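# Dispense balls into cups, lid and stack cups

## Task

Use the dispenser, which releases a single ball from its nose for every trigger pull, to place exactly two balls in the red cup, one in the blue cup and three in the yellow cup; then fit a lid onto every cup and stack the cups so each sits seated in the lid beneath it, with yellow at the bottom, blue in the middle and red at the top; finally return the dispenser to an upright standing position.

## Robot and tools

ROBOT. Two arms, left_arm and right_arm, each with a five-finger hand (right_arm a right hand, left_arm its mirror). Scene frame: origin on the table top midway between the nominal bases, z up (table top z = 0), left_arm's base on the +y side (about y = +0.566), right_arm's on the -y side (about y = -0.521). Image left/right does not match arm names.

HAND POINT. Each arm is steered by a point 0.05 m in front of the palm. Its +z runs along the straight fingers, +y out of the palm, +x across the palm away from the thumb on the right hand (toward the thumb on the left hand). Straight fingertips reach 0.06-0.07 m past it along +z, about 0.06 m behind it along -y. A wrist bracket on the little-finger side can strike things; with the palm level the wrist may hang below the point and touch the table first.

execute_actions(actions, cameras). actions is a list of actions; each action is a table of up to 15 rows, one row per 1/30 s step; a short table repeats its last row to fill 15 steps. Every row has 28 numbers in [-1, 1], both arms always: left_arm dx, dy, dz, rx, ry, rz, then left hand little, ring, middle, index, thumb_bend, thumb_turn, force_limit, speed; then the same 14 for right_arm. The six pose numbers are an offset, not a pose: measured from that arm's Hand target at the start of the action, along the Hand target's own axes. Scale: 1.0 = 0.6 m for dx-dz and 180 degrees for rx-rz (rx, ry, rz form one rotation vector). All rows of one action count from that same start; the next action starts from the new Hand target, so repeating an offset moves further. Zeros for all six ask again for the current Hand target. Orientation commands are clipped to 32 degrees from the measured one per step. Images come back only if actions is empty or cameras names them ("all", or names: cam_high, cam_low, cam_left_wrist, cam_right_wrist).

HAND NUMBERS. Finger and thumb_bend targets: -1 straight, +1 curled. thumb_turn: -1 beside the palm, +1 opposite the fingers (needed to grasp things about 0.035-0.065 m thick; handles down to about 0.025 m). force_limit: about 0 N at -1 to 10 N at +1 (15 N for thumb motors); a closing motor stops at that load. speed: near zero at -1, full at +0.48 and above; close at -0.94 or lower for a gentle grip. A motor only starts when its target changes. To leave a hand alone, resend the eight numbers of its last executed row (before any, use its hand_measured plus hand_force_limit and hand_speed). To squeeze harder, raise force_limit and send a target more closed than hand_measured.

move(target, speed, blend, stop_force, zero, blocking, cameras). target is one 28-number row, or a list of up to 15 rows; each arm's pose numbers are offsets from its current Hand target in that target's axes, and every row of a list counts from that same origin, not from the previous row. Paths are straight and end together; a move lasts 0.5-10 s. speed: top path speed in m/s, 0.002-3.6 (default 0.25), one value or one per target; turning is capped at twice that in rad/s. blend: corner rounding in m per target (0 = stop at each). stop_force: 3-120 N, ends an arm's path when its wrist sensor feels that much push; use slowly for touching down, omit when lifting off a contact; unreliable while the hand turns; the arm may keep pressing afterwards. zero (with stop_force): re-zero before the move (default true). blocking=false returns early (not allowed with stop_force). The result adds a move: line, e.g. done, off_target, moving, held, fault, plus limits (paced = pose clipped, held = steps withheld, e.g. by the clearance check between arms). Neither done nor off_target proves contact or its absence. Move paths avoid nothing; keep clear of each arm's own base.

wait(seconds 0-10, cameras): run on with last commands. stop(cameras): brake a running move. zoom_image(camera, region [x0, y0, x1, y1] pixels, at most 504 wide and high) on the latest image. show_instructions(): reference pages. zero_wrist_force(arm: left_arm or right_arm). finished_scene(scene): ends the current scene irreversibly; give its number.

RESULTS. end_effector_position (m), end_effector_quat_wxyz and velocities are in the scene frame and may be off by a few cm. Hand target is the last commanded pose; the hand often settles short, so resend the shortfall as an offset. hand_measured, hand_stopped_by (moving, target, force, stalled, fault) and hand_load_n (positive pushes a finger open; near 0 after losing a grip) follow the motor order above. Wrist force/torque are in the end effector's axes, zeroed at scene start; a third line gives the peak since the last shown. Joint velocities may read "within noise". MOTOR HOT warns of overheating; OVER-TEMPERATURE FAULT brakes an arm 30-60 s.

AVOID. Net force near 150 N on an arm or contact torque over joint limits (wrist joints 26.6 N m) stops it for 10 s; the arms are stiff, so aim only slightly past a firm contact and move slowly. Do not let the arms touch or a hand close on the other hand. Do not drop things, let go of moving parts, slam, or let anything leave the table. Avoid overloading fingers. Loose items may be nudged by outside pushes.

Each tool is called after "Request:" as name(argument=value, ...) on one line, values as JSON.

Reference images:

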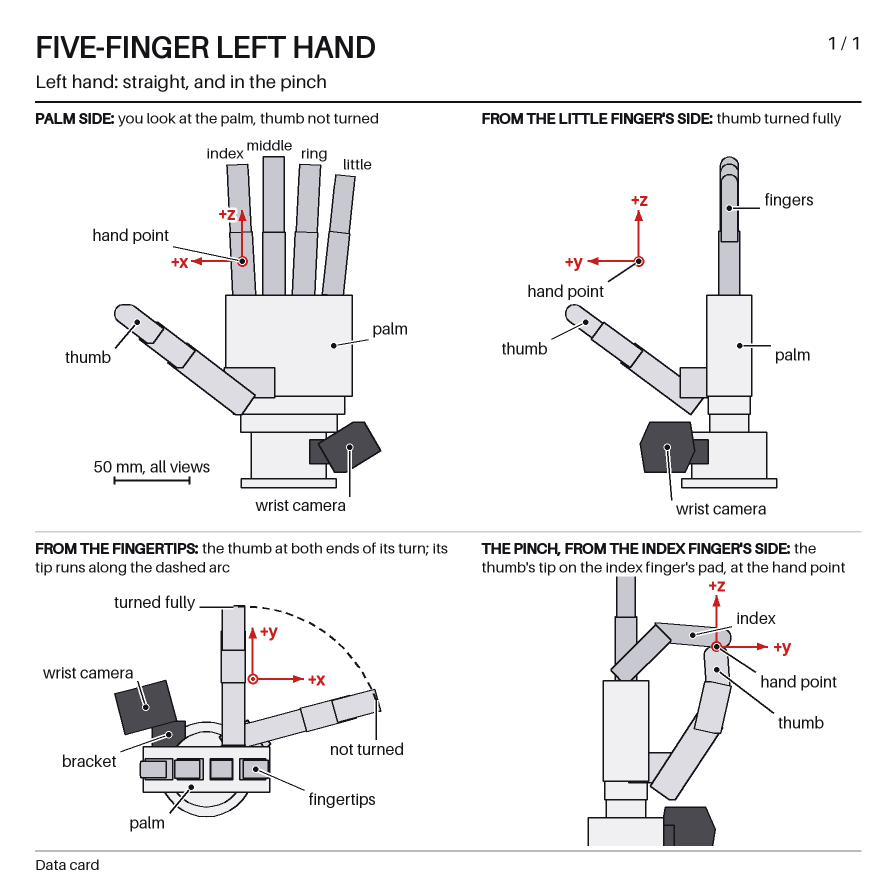

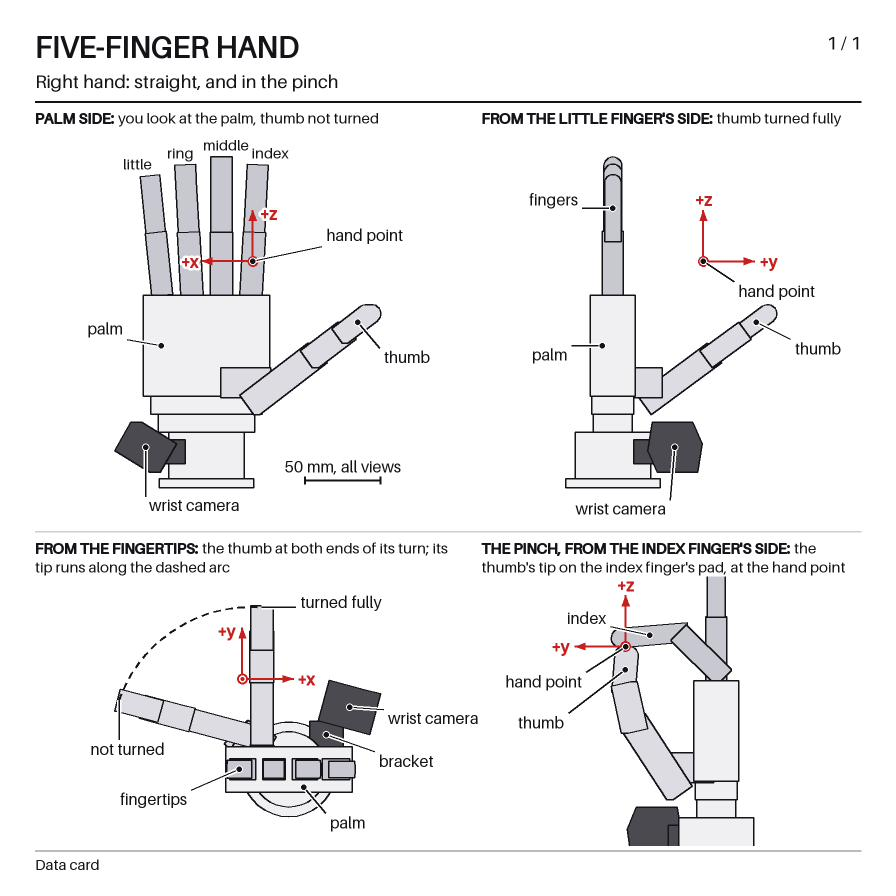

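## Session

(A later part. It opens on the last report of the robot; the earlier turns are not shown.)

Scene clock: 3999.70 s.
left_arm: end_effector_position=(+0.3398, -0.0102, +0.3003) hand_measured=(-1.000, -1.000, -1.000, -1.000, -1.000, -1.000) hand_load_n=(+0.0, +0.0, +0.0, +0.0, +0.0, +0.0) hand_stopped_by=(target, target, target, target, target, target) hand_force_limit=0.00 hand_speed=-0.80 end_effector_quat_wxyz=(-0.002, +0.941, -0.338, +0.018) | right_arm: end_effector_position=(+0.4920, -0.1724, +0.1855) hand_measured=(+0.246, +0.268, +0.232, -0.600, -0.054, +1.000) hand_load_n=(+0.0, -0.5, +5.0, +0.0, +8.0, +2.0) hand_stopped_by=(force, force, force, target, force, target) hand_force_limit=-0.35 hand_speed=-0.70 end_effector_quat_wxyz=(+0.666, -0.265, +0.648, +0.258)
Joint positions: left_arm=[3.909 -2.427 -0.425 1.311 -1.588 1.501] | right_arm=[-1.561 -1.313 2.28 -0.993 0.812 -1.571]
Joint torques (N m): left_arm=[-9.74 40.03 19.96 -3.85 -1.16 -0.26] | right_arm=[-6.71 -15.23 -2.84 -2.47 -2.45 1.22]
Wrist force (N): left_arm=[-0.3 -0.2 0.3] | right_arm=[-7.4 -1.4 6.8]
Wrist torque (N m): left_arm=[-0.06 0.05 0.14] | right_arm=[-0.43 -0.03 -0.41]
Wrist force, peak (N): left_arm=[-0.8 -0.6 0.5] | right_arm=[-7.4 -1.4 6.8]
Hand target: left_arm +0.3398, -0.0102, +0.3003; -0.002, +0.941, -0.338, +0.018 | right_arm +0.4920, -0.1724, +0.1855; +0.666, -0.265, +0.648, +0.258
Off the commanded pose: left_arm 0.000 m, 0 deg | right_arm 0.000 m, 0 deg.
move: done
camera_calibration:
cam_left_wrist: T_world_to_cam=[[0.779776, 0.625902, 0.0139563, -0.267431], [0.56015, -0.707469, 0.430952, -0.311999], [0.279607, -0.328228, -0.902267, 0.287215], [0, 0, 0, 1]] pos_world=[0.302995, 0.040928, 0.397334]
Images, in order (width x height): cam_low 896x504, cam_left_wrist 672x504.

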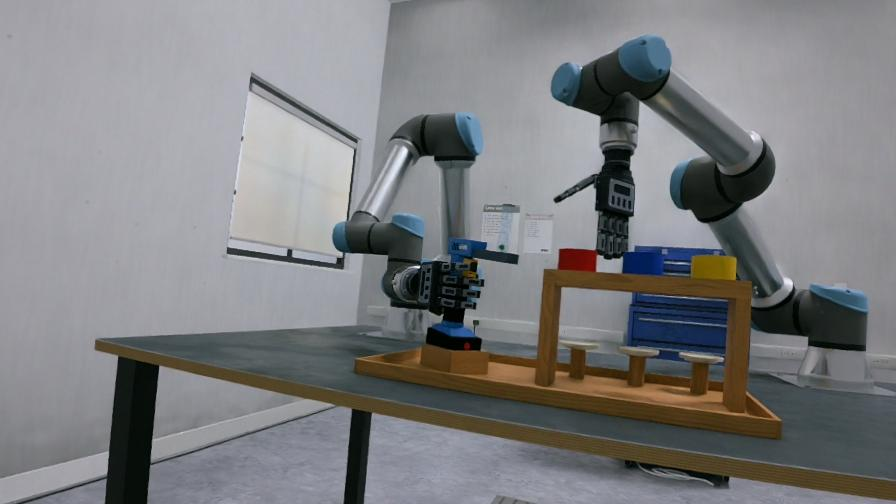

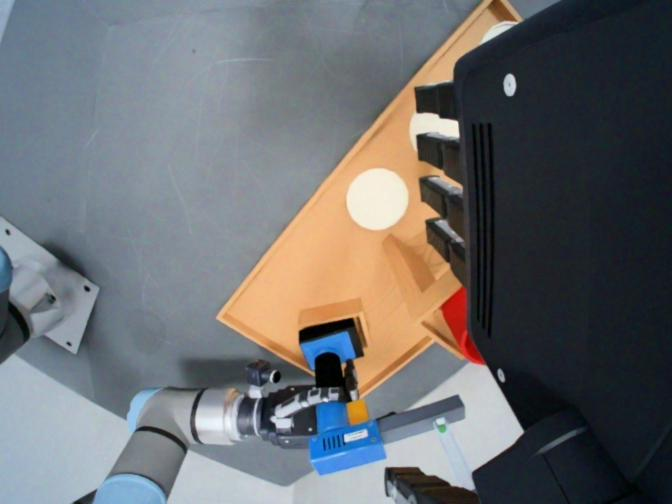

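Request:
move(target=[[0,0,0,0,0,0,-1,-1,-1,-1,-1,-1,0,-0.8,-0.0035,0,0,0,0,0,1,1,1,-0.6,0.6,1,-0.35,-0.7],[0,0,0,0,0,0,-1,-1,-1,-1,-1,-1,0,-0.8,-0.0035,0,0.0095,0,0,0,1,1,1,-0.6,0.6,1,-0.35,-0.7]], speed=0.015, cameras=["cam_left_wrist","cam_low"])

Request:
zoom_image(camera="cam_left_wrist", region=[300, 310, 370, 370])

Request:
zoom_image(camera="cam_low", region=[410, 290, 500, 370])

Scene clock: 4014.30 s.
left_arm: end_effector_position=(+0.3398, -0.0102, +0.3003) hand_measured=(-1.000, -1.000, -1.000, -1.000, -1.000, -1.000) hand_load_n=(+0.0, +0.0, +0.0, +0.0, +0.0, +0.0) hand_stopped_by=(target, target, target, target, target, target) hand_force_limit=0.00 hand_speed=-0.80 end_effector_quat_wxyz=(-0.002, +0.941, -0.338, +0.018) | right_arm: end_effector_position=(+0.4960, -0.1686, +0.1877) hand_measured=(+0.246, +0.268, +0.232, -0.600, -0.054, +1.000) hand_load_n=(+0.0, +0.0, +4.5, +0.0, +8.0, +1.0) hand_stopped_by=(force, force, force, target, force, target) hand_force_limit=-0.35 hand_speed=-0.70 end_effector_quat_wxyz=(+0.666, -0.265, +0.648, +0.258) end_effector_velocity=(+0.001, +0.001, +0.001) end_effector_angular_velocity=(+0.000, -0.002, +0.000)
Joint positions: left_arm=[3.909 -2.427 -0.425 1.311 -1.588 1.501] | right_arm=[-1.55 -1.309 2.264 -0.982 0.824 -1.571]
Joint velocities: left_arm=[within noise] | right_arm=[0.003 0.001 -0.005 0.002 0.003 0]
Joint torques (N m): left_arm=[-10.91 40.39 19.38 -3.72 -1.04 -0.21] | right_arm=[6.49 -21.04 -26.54 0.31 1.87 -0.85]
Wrist force (N): left_arm=[-0.4 -0.3 0.1] | right_arm=[2.2 -0.9 1.9]
Wrist torque (N m): left_arm=[-0.07 0.07 0.13] | right_arm=[-0.26 -0.03 -0.14]
Wrist force, peak (N): left_arm=[-0.6 -0.3 0.8] | right_arm=[-7.6 -1.6 6.8]
Hand target: left_arm +0.3398, -0.0102, +0.3003; -0.002, +0.941, -0.338, +0.018 | right_arm +0.4961, -0.1685, +0.1877; +0.666, -0.265, +0.648, +0.258
Off the commanded pose: left_arm 0.000 m, 0 deg | right_arm 0.000 m, 0 deg.
move: done
camera_calibration:
cam_left_wrist: T_world_to_cam=[[0.779776, 0.625902, 0.0139563, -0.267431], [0.56015, -0.707469, 0.430952, -0.311999], [0.279607, -0.328228, -0.902267, 0.287215], [0, 0, 0, 1]] pos_world=[0.302995, 0.040928, 0.397334]
Images, in order (width x height): cam_low 896x504, cam_left_wrist 672x504.

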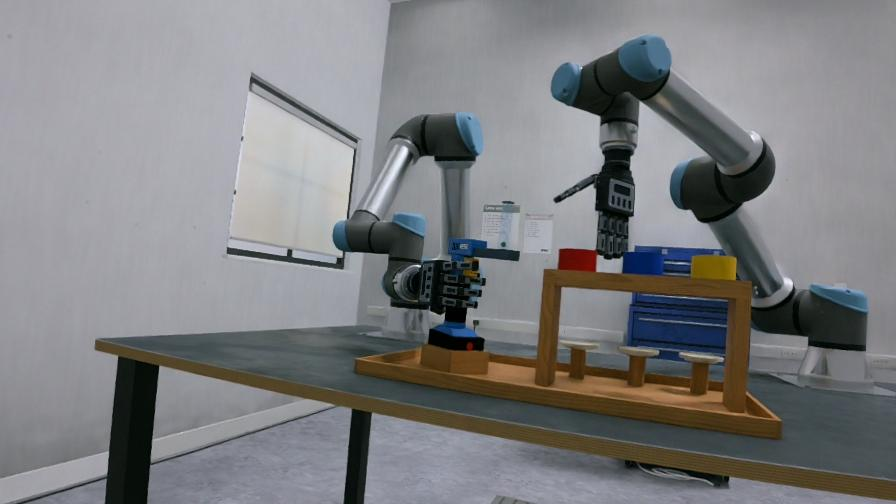

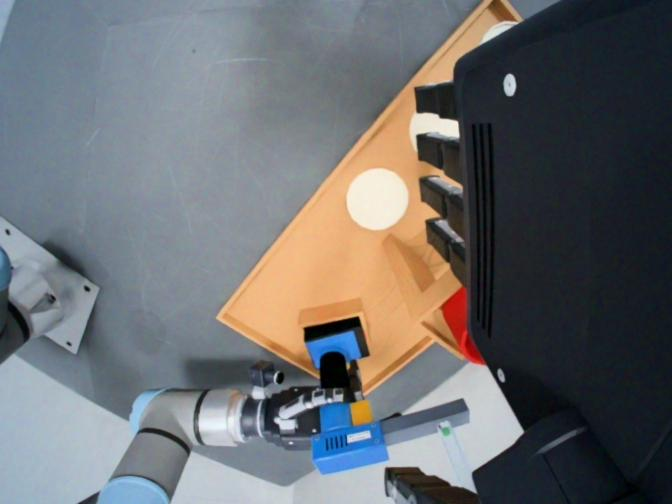

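Scaled by 7.200 from the camera's 672x504 image, which has a finer 960x720 frame.

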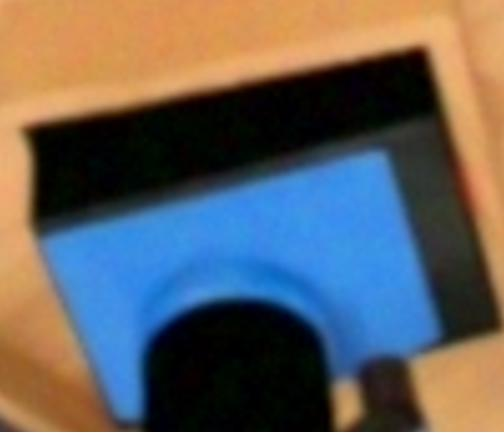

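Scaled by 5.600 from the camera's 896x504 image, which has a finer 1280x720 frame.

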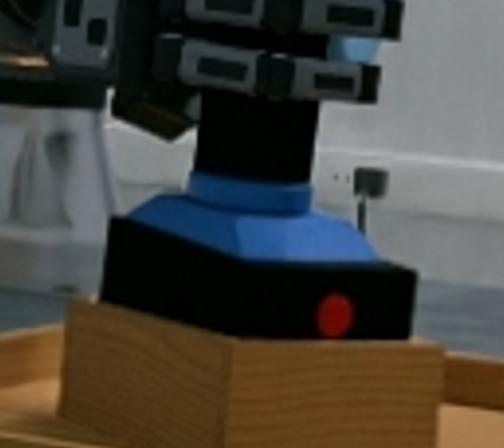

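Request:
move(target=[0,0,0,0,0,0,-1,-1,-1,-1,-1,-1,0,-0.8,0.0667,0,0,0,0,0,1,1,1,-0.6,0.6,1,-0.35,-0.7], speed=0.015, stop_force=10, cameras=["cam_left_wrist","cam_low"])

Request:
zoom_image(camera="cam_left_wrist", region=[300, 310, 370, 370])

Request:
zoom_image(camera="cam_low", region=[410, 290, 500, 370])

Scene clock: 4026.00 s.
left_arm: end_effector_position=(+0.3398, -0.0102, +0.3003) hand_measured=(-1.000, -1.000, -1.000, -1.000, -1.000, -1.000) hand_load_n=(+0.0, +0.0, +0.0, +0.0, +0.0, +0.0) hand_stopped_by=(target, target, target, target, target, target) hand_force_limit=0.00 hand_speed=-0.80 end_effector_quat_wxyz=(-0.002, +0.941, -0.338, +0.018) | right_arm: end_effector_position=(+0.4971, -0.1685, +0.1528) hand_measured=(+0.246, +0.268, +0.232, -0.600, -0.054, +1.000) hand_load_n=(+0.0, +0.0, +4.0, +0.0, +9.5, +1.0) hand_stopped_by=(force, force, force, target, force, target) hand_force_limit=-0.35 hand_speed=-0.70 end_effector_quat_wxyz=(+0.666, -0.265, +0.648, +0.258)
Joint positions: left_arm=[3.909 -2.427 -0.425 1.311 -1.588 1.501] | right_arm=[-1.55 -1.216 2.281 -1.091 0.824 -1.572]
Joint torques (N m): left_arm=[-10.96 40.62 18.88 -3.65 -0.79 -0.02] | right_arm=[-6.03 -37.59 -24.13 0.62 -1.07 -0.64]
Wrist force (N): left_arm=[-0.8 -0.3 0.2] | right_arm=[2.0 -0.8 3.2]
Wrist torque (N m): left_arm=[-0.07 0.12 0.12] | right_arm=[-0.26 -0.18 -0.12]
Wrist force, peak (N): left_arm=[-0.7 -0.6 0.6] | right_arm=[-8.2 1.5 -1.0]
Hand target: left_arm +0.3398, -0.0102, +0.3003; -0.002, +0.941, -0.338, +0.018 | right_arm +0.4971, -0.1685, +0.1528; +0.666, -0.265, +0.648, +0.258 (not the last commanded pose)
Off the commanded pose: left_arm 0.000 m, 0 deg | right_arm 0.005 m, 0 deg.
move: contact (right_arm)
camera_calibration:
cam_left_wrist: T_world_to_cam=[[0.779776, 0.625902, 0.0139563, -0.267431], [0.56015, -0.707469, 0.430952, -0.311999], [0.279607, -0.328228, -0.902267, 0.287215], [0, 0, 0, 1]] pos_world=[0.302995, 0.040928, 0.397334]
Images, in order (width x height): cam_low 896x504, cam_left_wrist 672x504.

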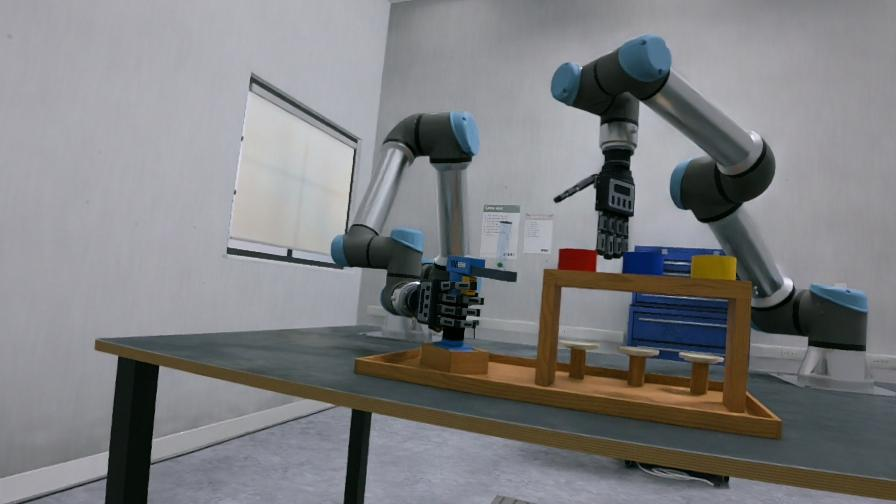

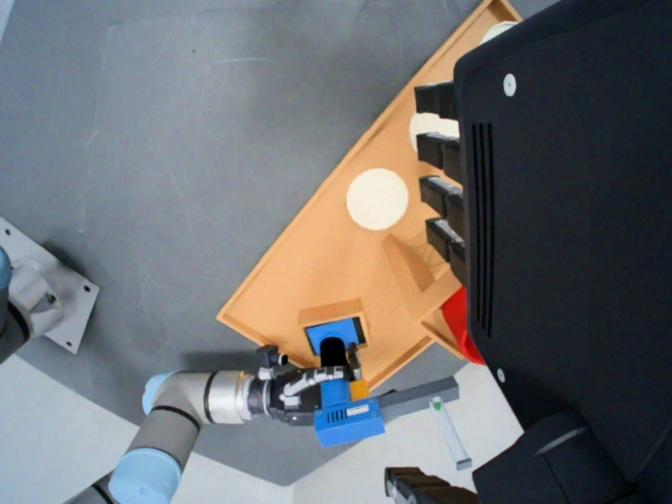

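Scaled by 7.200 from the camera's 672x504 image, which has a finer 960x720 frame.

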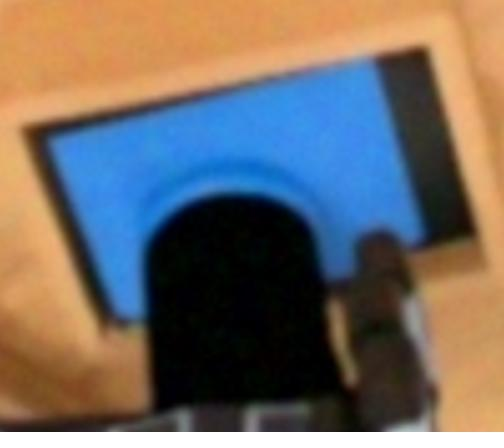

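Scaled by 5.600 from the camera's 896x504 image, which has a finer 1280x720 frame.

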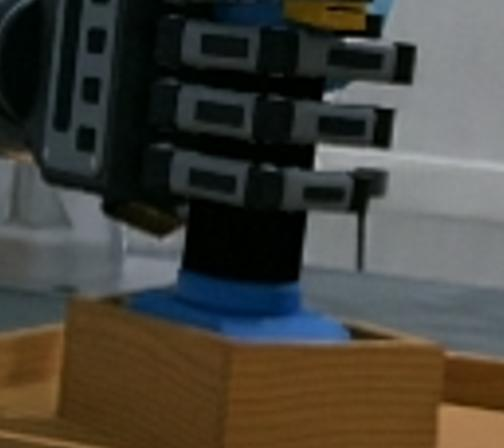

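Request:
move(target=[0,0,0,0,0,0,-1,-1,-1,-1,-1,-1,0,-0.8,0.001,0,-0.0086,0,-0.011,0,1,1,1,-0.6,0.6,1,-0.35,-0.7], speed=0.015, cameras=["cam_left_wrist","cam_low"])

Request:
zoom_image(camera="cam_left_wrist", region=[290, 310, 470, 450])

Request:
zoom_image(camera="cam_low", region=[400, 190, 540, 380])

Scene clock: 4040.63 s.
left_arm: end_effector_position=(+0.3398, -0.0102, +0.3003) hand_measured=(-1.000, -1.000, -1.000, -1.000, -1.000, -1.000) hand_load_n=(+0.0, +0.0, +0.0, +0.0, +0.0, +0.0) hand_stopped_by=(target, target, target, target, target, target) hand_force_limit=0.00 hand_speed=-0.80 end_effector_quat_wxyz=(-0.002, +0.941, -0.338, +0.018) | right_arm: end_effector_position=(+0.4933, -0.1720, +0.1521) hand_measured=(+0.246, +0.268, +0.232, -0.600, -0.054, +1.000) hand_load_n=(+0.0, +0.0, +4.5, +0.0, +10.0, +1.0) hand_stopped_by=(force, force, force, target, force, target) hand_force_limit=-0.35 hand_speed=-0.70 end_effector_quat_wxyz=(+0.677, -0.261, +0.636, +0.263)
Joint positions: left_arm=[3.909 -2.427 -0.425 1.311 -1.588 1.501] | right_arm=[-1.558 -1.202 2.307 -1.179 0.816 -1.539]
Joint torques (N m): left_arm=[-10.85 40.82 19.07 -3.88 -0.9 0.11] | right_arm=[-7.14 -22.07 -4.38 -4.34 -2.11 1.65]
Wrist force (N): left_arm=[-0.4 -0.3 0.3] | right_arm=[2.5 -0.5 3.5]
Wrist torque (N m): left_arm=[-0.07 0.07 0.13] | right_arm=[-0.22 -0.20 -0.15]
Wrist force, peak (N): left_arm=[-0.7 -0.6 0.8] | right_arm=[2.7 -0.5 3.5]
Hand target: left_arm +0.3398, -0.0102, +0.3003; -0.002, +0.941, -0.338, +0.018 | right_arm +0.4933, -0.1721, +0.1521; +0.677, -0.261, +0.636, +0.263
Off the commanded pose: left_arm 0.000 m, 0 deg | right_arm 0.000 m, 0 deg.
move: done
camera_calibration:
cam_left_wrist: T_world_to_cam=[[0.779776, 0.625902, 0.0139563, -0.267431], [0.56015, -0.707469, 0.430952, -0.311999], [0.279607, -0.328228, -0.902267, 0.287215], [0, 0, 0, 1]] pos_world=[0.302995, 0.040928, 0.397334]
Images, in order (width x height): cam_low 896x504, cam_left_wrist 672x504.

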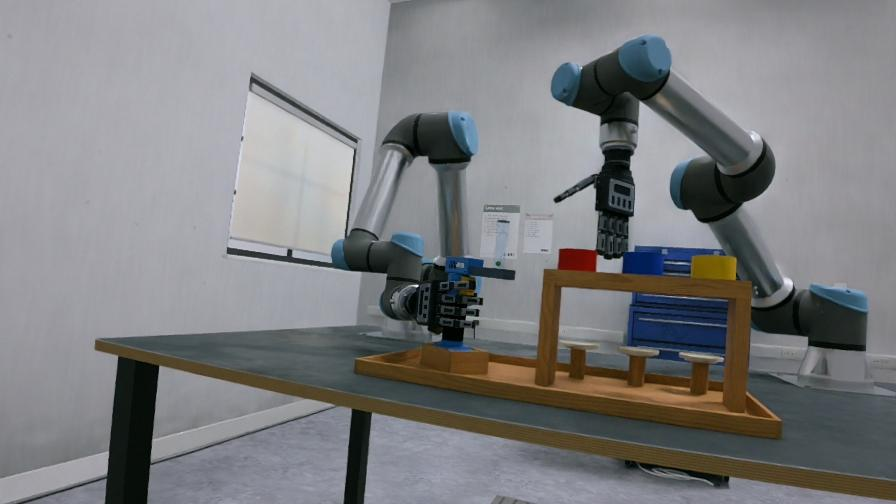

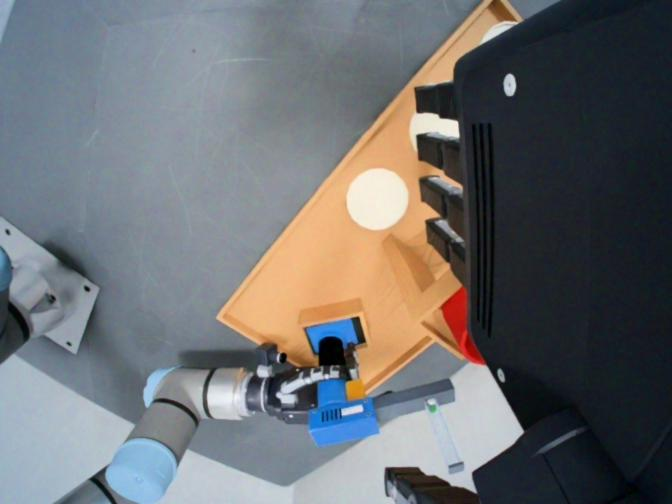

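Scaled by 2.800 from the camera's 672x504 image, which has a finer 960x720 frame.

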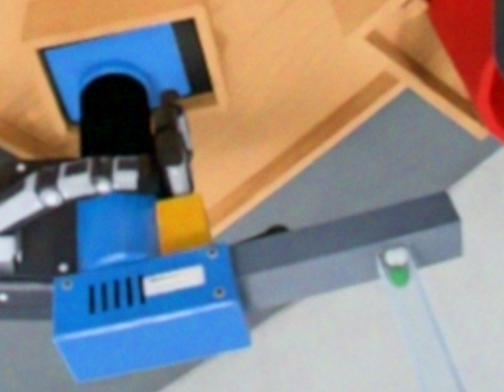

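Scaled by 2.653 from the camera's 896x504 image, which has a finer 1280x720 frame.

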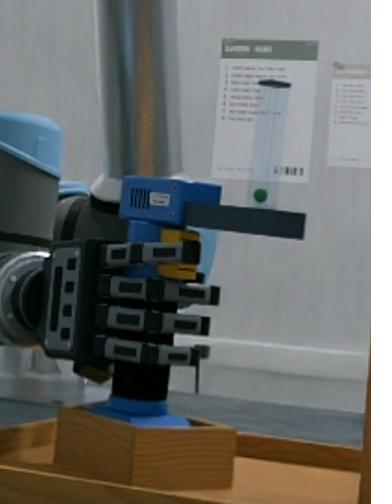

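Request:
move(target=[0,0,0,0,0,0,-1,-1,-1,-1,-1,-1,0,-0.8,0,0,-0.003,0,-0.005,0,1,1,1,-0.6,0.6,1,-0.35,-0.7], speed=0.015)

Request:
move(target=[0,0,0,0,0,0,-1,-1,-1,-1,-1,-1,0,-0.8,0.015,0,0,0,0,0,1,1,1,-0.6,0.6,1,-0.35,-0.7], speed=0.012, stop_force=6, cameras=["cam_left_wrist","cam_low"])

Request:
zoom_image(camera="cam_left_wrist", region=[290, 310, 470, 450])

Request:
zoom_image(camera="cam_low", region=[400, 190, 540, 380])

Scene clock: 4054.67 s.
left_arm: end_effector_position=(+0.3398, -0.0102, +0.3003) hand_measured=(-1.000, -1.000, -1.000, -1.000, -1.000, -1.000) hand_load_n=(+0.0, +0.0, +0.0, +0.0, +0.0, +0.0) hand_stopped_by=(target, target, target, target, target, target) hand_force_limit=0.00 hand_speed=-0.80 end_effector_quat_wxyz=(-0.002, +0.941, -0.338, +0.018) | right_arm: end_effector_position=(+0.4920, -0.1733, +0.1520) hand_measured=(+0.246, +0.268, +0.232, -0.600, -0.054, +1.000) hand_load_n=(+0.0, +0.0, +4.0, +0.5, +9.5, +1.0) hand_stopped_by=(force, force, force, target, force, target) hand_force_limit=-0.35 hand_speed=-0.70 end_effector_quat_wxyz=(+0.682, -0.259, +0.631, +0.265)
Joint positions: left_arm=[3.909 -2.427 -0.425 1.311 -1.588 1.501] | right_arm=[-1.56 -1.194 2.317 -1.218 0.815 -1.524]
Joint torques (N m): left_arm=[-10.55 40.83 19.37 -3.85 -0.78 0.07] | right_arm=[-7 -22.94 -2.99 -4.46 -2.09 1.54]
Wrist force (N): left_arm=[-0.8 -0.1 0.1] | right_arm=[2.6 -0.4 2.9]
Wrist torque (N m): left_arm=[-0.04 0.13 0.11] | right_arm=[-0.19 -0.21 -0.15]
Wrist force, peak (N): left_arm=[-0.7 -0.7 0.4] | right_arm=[2.9 -0.5 3.5]
Hand target: left_arm +0.3398, -0.0102, +0.3003; -0.002, +0.941, -0.338, +0.018 | right_arm +0.4920, -0.1733, +0.1520; +0.682, -0.259, +0.631, +0.265
Off the commanded pose: left_arm 0.000 m, 0 deg | right_arm 0.000 m, 0 deg.
move: done

Scene clock: 4055.83 s.
left_arm: end_effector_position=(+0.3398, -0.0102, +0.3003) hand_measured=(-1.000, -1.000, -1.000, -1.000, -1.000, -1.000) hand_load_n=(+0.0, +0.0, +0.0, +0.0, +0.0, +0.0) hand_stopped_by=(target, target, target, target, target, target) hand_force_limit=0.00 hand_speed=-0.80 end_effector_quat_wxyz=(-0.002, +0.941, -0.338, +0.018) | right_arm: end_effector_position=(+0.4921, -0.1733, +0.1510) hand_measured=(+0.246, +0.268, +0.232, -0.600, -0.054, +1.000) hand_load_n=(+0.0, +0.0, +4.5, +0.0, +9.5, +1.5) hand_stopped_by=(force, force, force, target, force, target) hand_force_limit=-0.35 hand_speed=-0.70 end_effector_quat_wxyz=(+0.682, -0.259, +0.631, +0.265)
Joint positions: left_arm=[3.909 -2.427 -0.425 1.311 -1.588 1.501] | right_arm=[-1.56 -1.191 2.317 -1.222 0.815 -1.524]
Joint torques (N m): left_arm=[-10.58 40.57 18.45 -3.74 -0.69 -0.01] | right_arm=[1.98 -37.25 -15.97 0.42 0.62 0.05]
Wrist force (N): left_arm=[-0.4 -0.6 0.1] | right_arm=[0.6 0.0 2.3]
Wrist torque (N m): left_arm=[-0.10 0.06 0.15] | right_arm=[-0.15 -0.12 -0.10]
Wrist force, peak (N): left_arm=[-0.9 -0.3 0.4] | right_arm=[-7.4 -0.2 -0.4]
Hand target: left_arm +0.3398, -0.0102, +0.3003; -0.002, +0.941, -0.338, +0.018 | right_arm +0.4921, -0.1733, +0.1510; +0.682, -0.259, +0.631, +0.265 (not the last commanded pose)
Off the commanded pose: left_arm 0.000 m, 0 deg | right_arm 0.008 m, 0 deg.
move: contact (right_arm)
camera_calibration:
cam_left_wrist: T_world_to_cam=[[0.779776, 0.625902, 0.0139563, -0.267431], [0.56015, -0.707469, 0.430952, -0.311999], [0.279607, -0.328228, -0.902267, 0.287215], [0, 0, 0, 1]] pos_world=[0.302995, 0.040928, 0.397334]
Images, in order (width x height): cam_low 896x504, cam_left_wrist 672x504.

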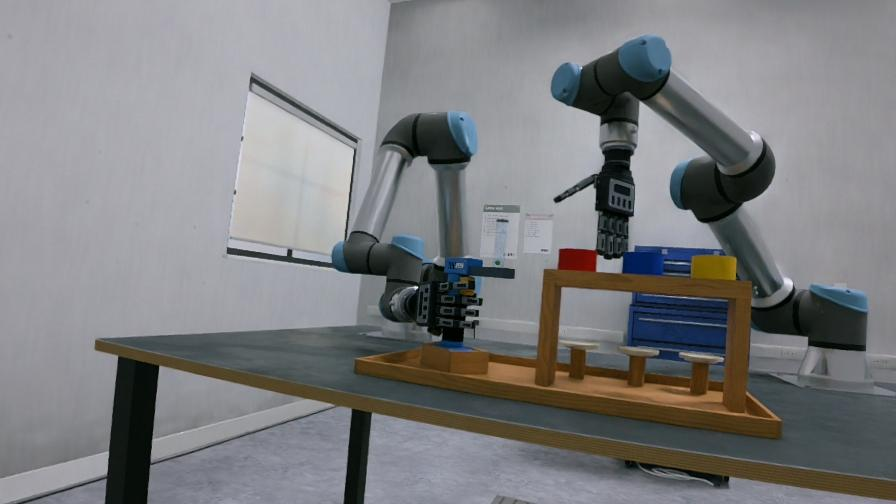

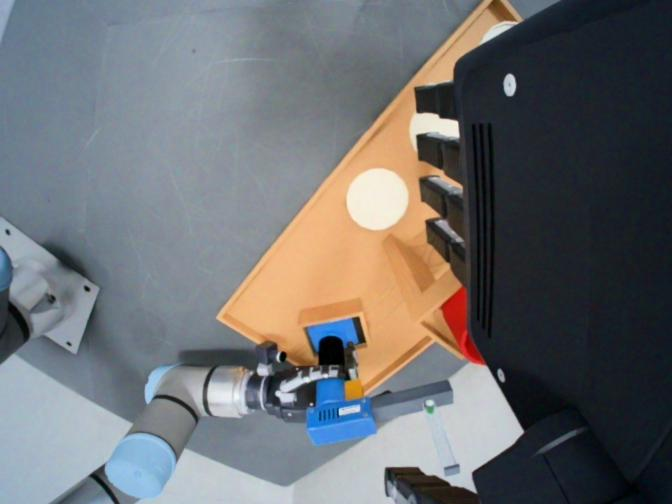

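Scaled by 2.800 from the camera's 672x504 image, which has a finer 960x720 frame.

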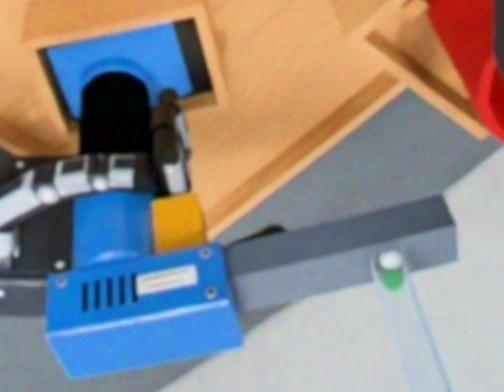

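Scaled by 2.653 from the camera's 896x504 image, which has a finer 1280x720 frame.

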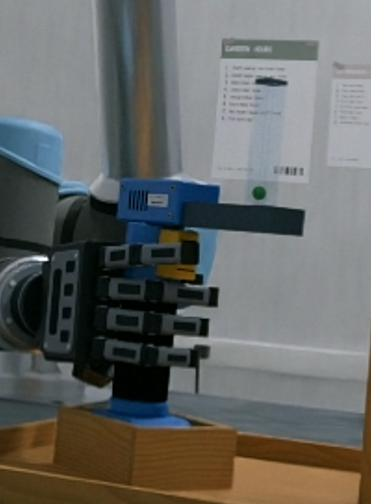

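Request:
execute_actions(actions=[[[0,0,0,0,0,0,-1,-1,-1,-1,-1,-1,0,-0.8,0,0,0,0,0,0,-0.2,-0.2,-0.2,-0.6,-0.6,1,-0.35,-0.6]]])

Request:
execute_actions(actions=[[[0,0,0,0,0,0,-1,-1,-1,-1,-1,-1,0,-0.8,0,0,0,0,0,0,-1,-1,-1,-1,-1,1,-0.35,-0.3]]], cameras=["cam_left_wrist","cam_low","cam_high"])

Request:
zoom_image(camera="cam_left_wrist", region=[290, 310, 470, 450])

Request:
zoom_image(camera="cam_low", region=[400, 190, 540, 380])

Scene clock: 4068.87 s.
left_arm: end_effector_position=(+0.3398, -0.0102, +0.3003) hand_measured=(-1.000, -1.000, -1.000, -1.000, -1.000, -1.000) hand_load_n=(+0.0, +0.0, +0.0, +0.0, +0.0, +0.0) hand_stopped_by=(target, target, target, target, target, target) hand_force_limit=0.00 hand_speed=-0.80 end_effector_quat_wxyz=(-0.002, +0.941, -0.338, +0.018) | right_arm: end_effector_position=(+0.4921, -0.1733, +0.1510) hand_measured=(-0.200, -0.200, -0.200, -0.600, -0.600, +1.000) hand_load_n=(+0.0, +0.0, +0.0, +0.0, +0.0, -0.5) hand_stopped_by=(target, target, target, target, target, target) hand_force_limit=-0.35 hand_speed=-0.60 end_effector_quat_wxyz=(+0.682, -0.259, +0.631, +0.265)
Joint positions: left_arm=[3.909 -2.427 -0.425 1.311 -1.588 1.501] | right_arm=[-1.56 -1.191 2.317 -1.222 0.815 -1.524]
Joint torques (N m): left_arm=[-10.81 40.72 18.61 -3.81 -0.62 0.16] | right_arm=[1.69 -35.01 -17.51 0.53 0.46 -1.09]
Wrist force (N): left_arm=[-0.8 -0.2 0.6] | right_arm=[-2.2 -0.7 2.9]
Wrist torque (N m): left_arm=[-0.08 0.13 0.11] | right_arm=[-0.22 -0.05 -0.28]
Wrist force, peak (N): left_arm=[-0.7 -0.9 0.3] | right_arm=[-2.3 -0.8 3.0]
Hand target: left_arm +0.3398, -0.0102, +0.3003; -0.002, +0.941, -0.338, +0.018 | right_arm +0.4921, -0.1733, +0.1510; +0.682, -0.259, +0.631, +0.265
Off the commanded pose: left_arm 0.000 m, 0 deg | right_arm 0.000 m, 0 deg.
Step readings (end_effector_position of left_arm | right_arm):
0: (+0.3398, -0.0102, +0.3003) | (+0.4921, -0.1733, +0.1510)
1: (+0.3398, -0.0102, +0.3003) | (+0.4921, -0.1733, +0.1510)
2: (+0.3398, -0.0102, +0.3003) | (+0.4921, -0.1733, +0.1510)
4: (+0.3398, -0.0102, +0.3003) | (+0.4921, -0.1733, +0.1510)
8: (+0.3398, -0.0102, +0.3003) | (+0.4921, -0.1733, +0.1510)
15: (+0.3398, -0.0102, +0.3003) | (+0.4921, -0.1733, +0.1510)

Scene clock: 4069.57 s.
left_arm: end_effector_position=(+0.3398, -0.0102, +0.3003) hand_measured=(-1.000, -1.000, -1.000, -1.000, -1.000, -1.000) hand_load_n=(+0.0, +0.0, +0.0, +0.0, +0.0, +0.0) hand_stopped_by=(target, target, target, target, target, target) hand_force_limit=0.00 hand_speed=-0.80 end_effector_quat_wxyz=(-0.002, +0.941, -0.338, +0.018) | right_arm: end_effector_position=(+0.4921, -0.1733, +0.1510) hand_measured=(-1.000, -1.000, -1.000, -1.000, -1.000, +1.000) hand_load_n=(+0.0, +0.0, +0.0, +0.0, +0.0, -0.5) hand_stopped_by=(target, target, target, target, target, target) hand_force_limit=-0.35 hand_speed=-0.30 end_effector_quat_wxyz=(+0.682, -0.259, +0.631, +0.265)
Joint positions: left_arm=[3.909 -2.427 -0.425 1.311 -1.588 1.501] | right_arm=[-1.56 -1.191 2.317 -1.222 0.815 -1.524]
Joint torques (N m): left_arm=[-10.87 40.9 18.93 -3.91 -0.73 0.09] | right_arm=[1.87 -33.85 -14.5 0.49 0.45 -0.91]
Wrist force (N): left_arm=[-0.4 -0.3 0.4] | right_arm=[-2.0 -1.2 2.8]
Wrist torque (N m): left_arm=[-0.07 0.07 0.14] | right_arm=[-0.27 -0.08 -0.27]
Wrist force, peak (N): left_arm=[-0.6 -0.4 0.5] | right_arm=[-2.3 -0.8 3.0]
Hand target: left_arm +0.3398, -0.0102, +0.3003; -0.002, +0.941, -0.338, +0.018 | right_arm +0.4921, -0.1733, +0.1510; +0.682, -0.259, +0.631, +0.265
Off the commanded pose: left_arm 0.000 m, 0 deg | right_arm 0.000 m, 0 deg.
Step readings (end_effector_position of left_arm | right_arm):
0: (+0.3398, -0.0102, +0.3003) | (+0.4921, -0.1733, +0.1510)
1: (+0.3398, -0.0102, +0.3003) | (+0.4921, -0.1733, +0.1510)
2: (+0.3398, -0.0102, +0.3003) | (+0.4921, -0.1733, +0.1510)
4: (+0.3398, -0.0102, +0.3003) | (+0.4921, -0.1733, +0.1510)
8: (+0.3398, -0.0102, +0.3003) | (+0.4921, -0.1733, +0.1510)
15: (+0.3398, -0.0102, +0.3003) | (+0.4921, -0.1733, +0.1510)
camera_calibration:
cam_left_wrist: T_world_to_cam=[[0.779776, 0.625902, 0.0139563, -0.267431], [0.56015, -0.707469, 0.430952, -0.311999], [0.279607, -0.328228, -0.902267, 0.287215], [0, 0, 0, 1]] pos_world=[0.302995, 0.040928, 0.397334]
Images, in order (width x height): cam_high 896x504, cam_low 896x504, cam_left_wrist 672x504.

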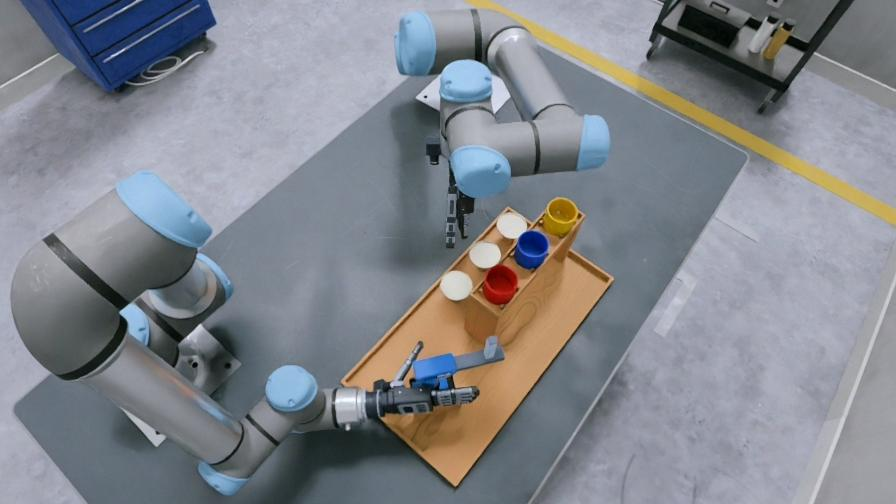

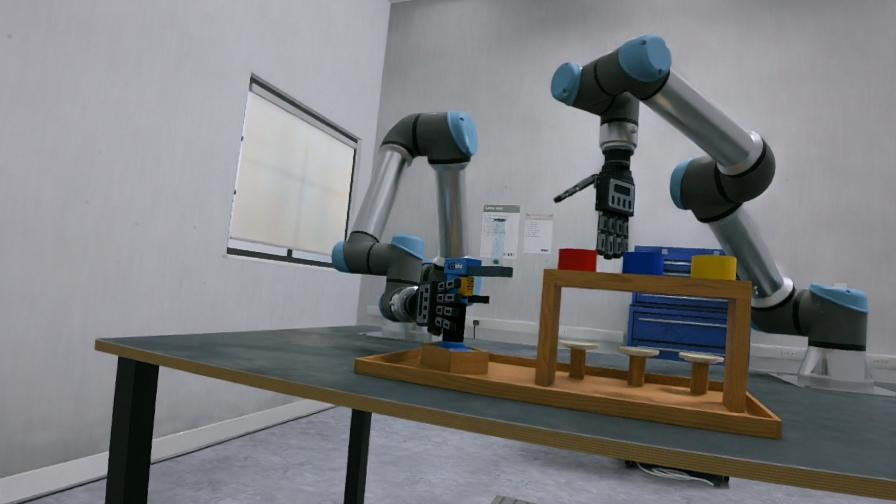

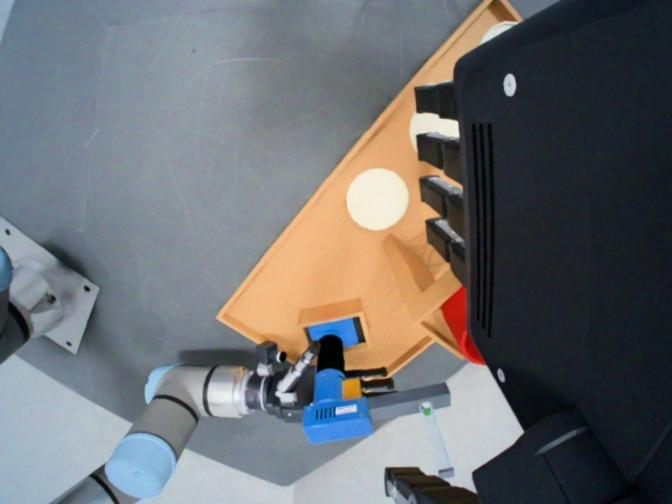

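Scaled by 2.800 from the camera's 672x504 image, which has a finer 960x720 frame.

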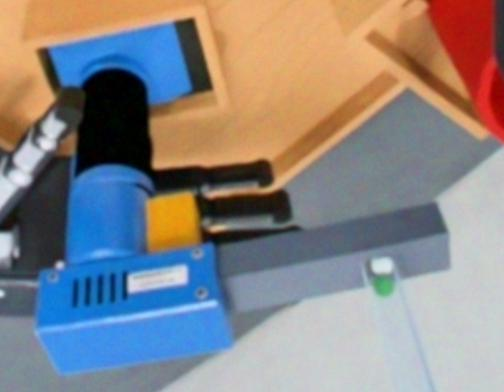

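Scaled by 2.653 from the camera's 896x504 image, which has a finer 1280x720 frame.

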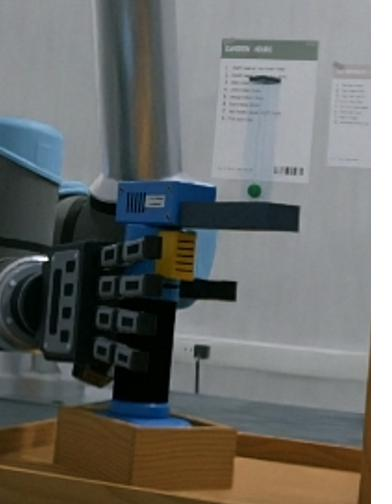

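Request:
move(target=[0,0,0,0,0,0,-1,-1,-1,-1,-1,-1,0,-0.8,0,0,-0.25,0,0,0,-1,-1,-1,-1,-1,1,-0.35,-0.3], speed=0.1, cameras=["cam_left_wrist","cam_low","cam_high"])

Request:
zoom_image(camera="cam_left_wrist", region=[290, 310, 470, 450])

Request:
zoom_image(camera="cam_low", region=[400, 190, 540, 380])

Scene clock: 4085.67 s.
left_arm: end_effector_position=(+0.3398, -0.0102, +0.3003) hand_measured=(-1.000, -1.000, -1.000, -1.000, -1.000, -1.000) hand_load_n=(+0.0, +0.0, +0.0, +0.0, +0.0, +0.5) hand_stopped_by=(target, target, target, target, target, target) hand_force_limit=0.00 hand_speed=-0.80 end_effector_quat_wxyz=(-0.002, +0.941, -0.338, +0.018) | right_arm: end_effector_position=(+0.3836, -0.2763, +0.1406) hand_measured=(-1.000, -1.000, -1.000, -1.000, -1.000, +1.000) hand_load_n=(+0.0, +0.0, +0.0, +0.5, +0.0, -0.5) hand_stopped_by=(target, target, target, target, target, target) hand_force_limit=-0.35 hand_speed=-0.30 end_effector_quat_wxyz=(+0.682, -0.259, +0.631, +0.265) end_effector_velocity=(+0.000, +0.000, +0.000) end_effector_angular_velocity=(-0.001, -0.002, +0.002)
Joint positions: left_arm=[3.909 -2.427 -0.425 1.311 -1.588 1.501] | right_arm=[-2.048 -1.346 2.736 -1.605 0.332 -1.386]
Joint velocities: left_arm=[within noise] | right_arm=[0.001 0.002 0 -0.006 -0.001 0.002]
Joint torques (N m): left_arm=[-11.11 41.07 18.42 -3.76 -0.65 0.23] | right_arm=[-6.67 -9.09 4.04 -3.2 -1.84 1.5]
Wrist force (N): left_arm=[-0.3 -0.1 0.5] | right_arm=[-2.0 -0.7 2.5]
Wrist torque (N m): left_arm=[-0.06 0.07 0.14] | right_arm=[-0.23 -0.02 -0.25]
Wrist force, peak (N): left_arm=[-0.4 -0.7 0.8] | right_arm=[-2.2 -0.9 3.5]
Hand target: left_arm +0.3398, -0.0102, +0.3003; -0.002, +0.941, -0.338, +0.018 | right_arm +0.3836, -0.2763, +0.1406; +0.682, -0.259, +0.631, +0.265
Off the commanded pose: left_arm 0.000 m, 0 deg | right_arm 0.000 m, 0 deg.
move: done
camera_calibration:
cam_left_wrist: T_world_to_cam=[[0.779776, 0.625902, 0.0139563, -0.267431], [0.56015, -0.707469, 0.430952, -0.311999], [0.279607, -0.328228, -0.902267, 0.287215], [0, 0, 0, 1]] pos_world=[0.302995, 0.040928, 0.397334]
Images, in order (width x height): cam_high 896x504, cam_low 896x504, cam_left_wrist 672x504.

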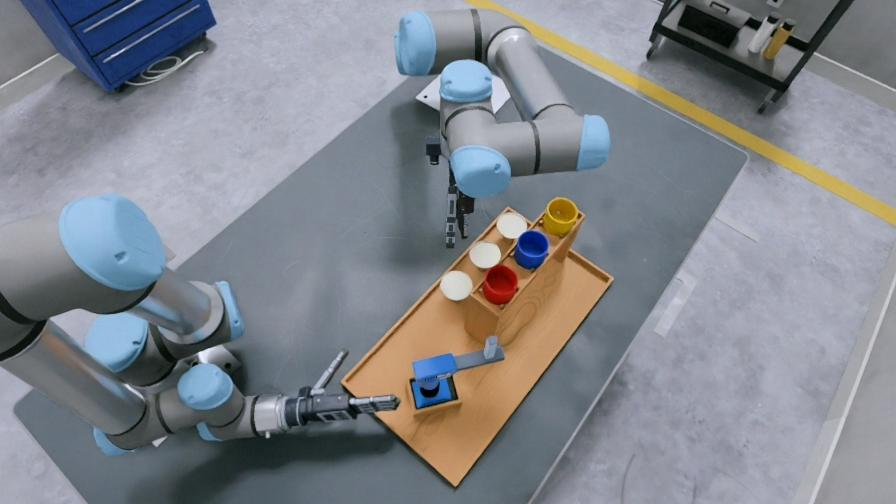

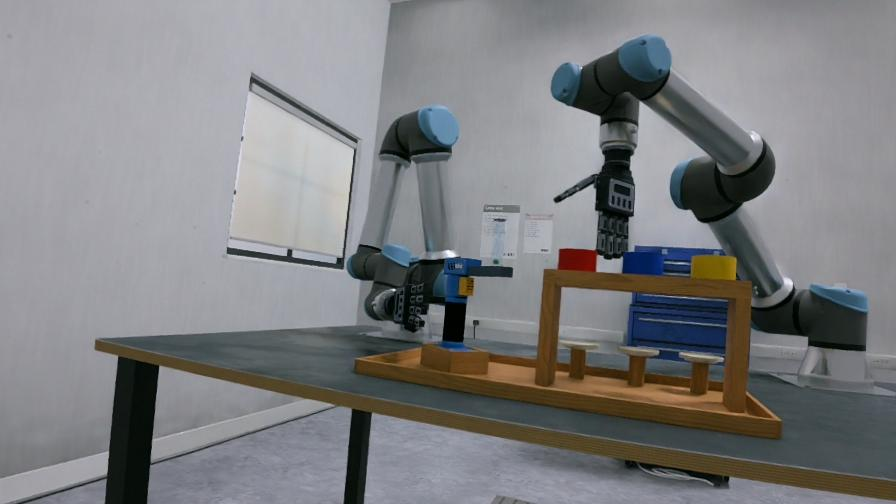

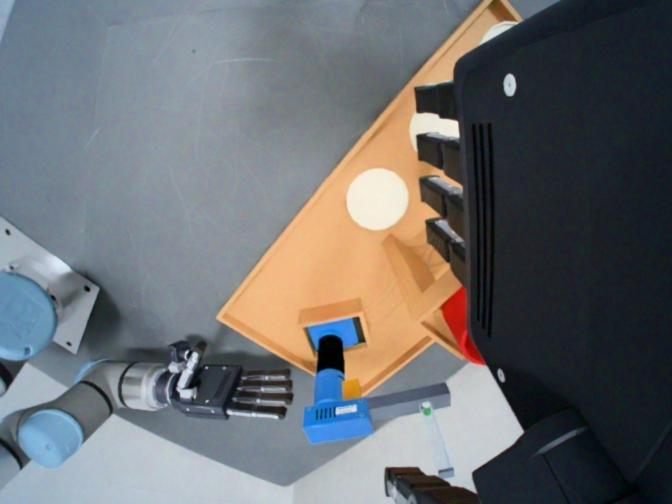

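Scaled by 2.800 from the camera's 672x504 image, which has a finer 960x720 frame.

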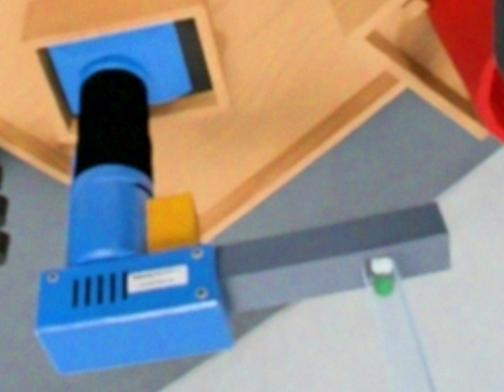

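Scaled by 2.653 from the camera's 896x504 image, which has a finer 1280x720 frame.

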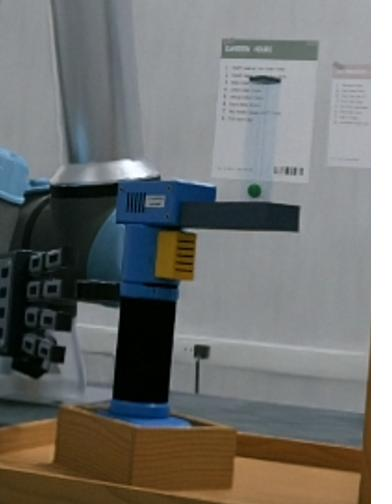

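Request:
zoom_image(camera="cam_low", region=[540, 320, 760, 420])

Request:
zoom_image(camera="cam_left_wrist", region=[320, 130, 470, 250])

Request:
zoom_image(camera="cam_high", region=[430, 190, 600, 310])

Scaled by 2.291 from the camera's 896x504 image, which has a finer 1280x720 frame.

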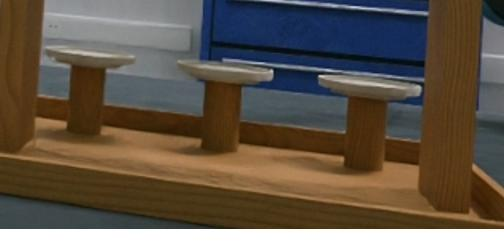

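Scaled by 3.360 from the camera's 672x504 image, which has a finer 960x720 frame.

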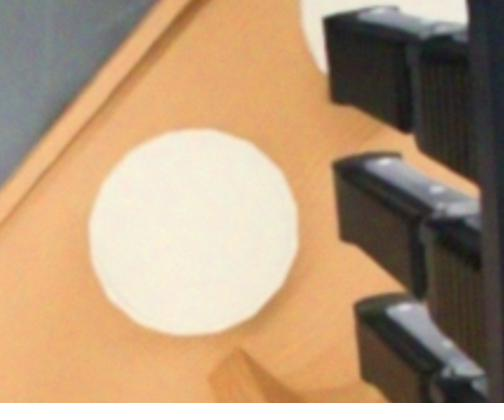

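Scaled by 2.965 from the camera's 896x504 image, which has a finer 1280x720 frame.

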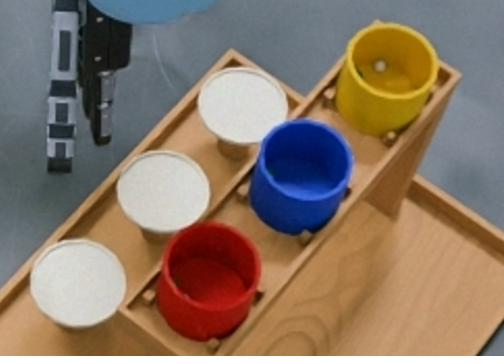

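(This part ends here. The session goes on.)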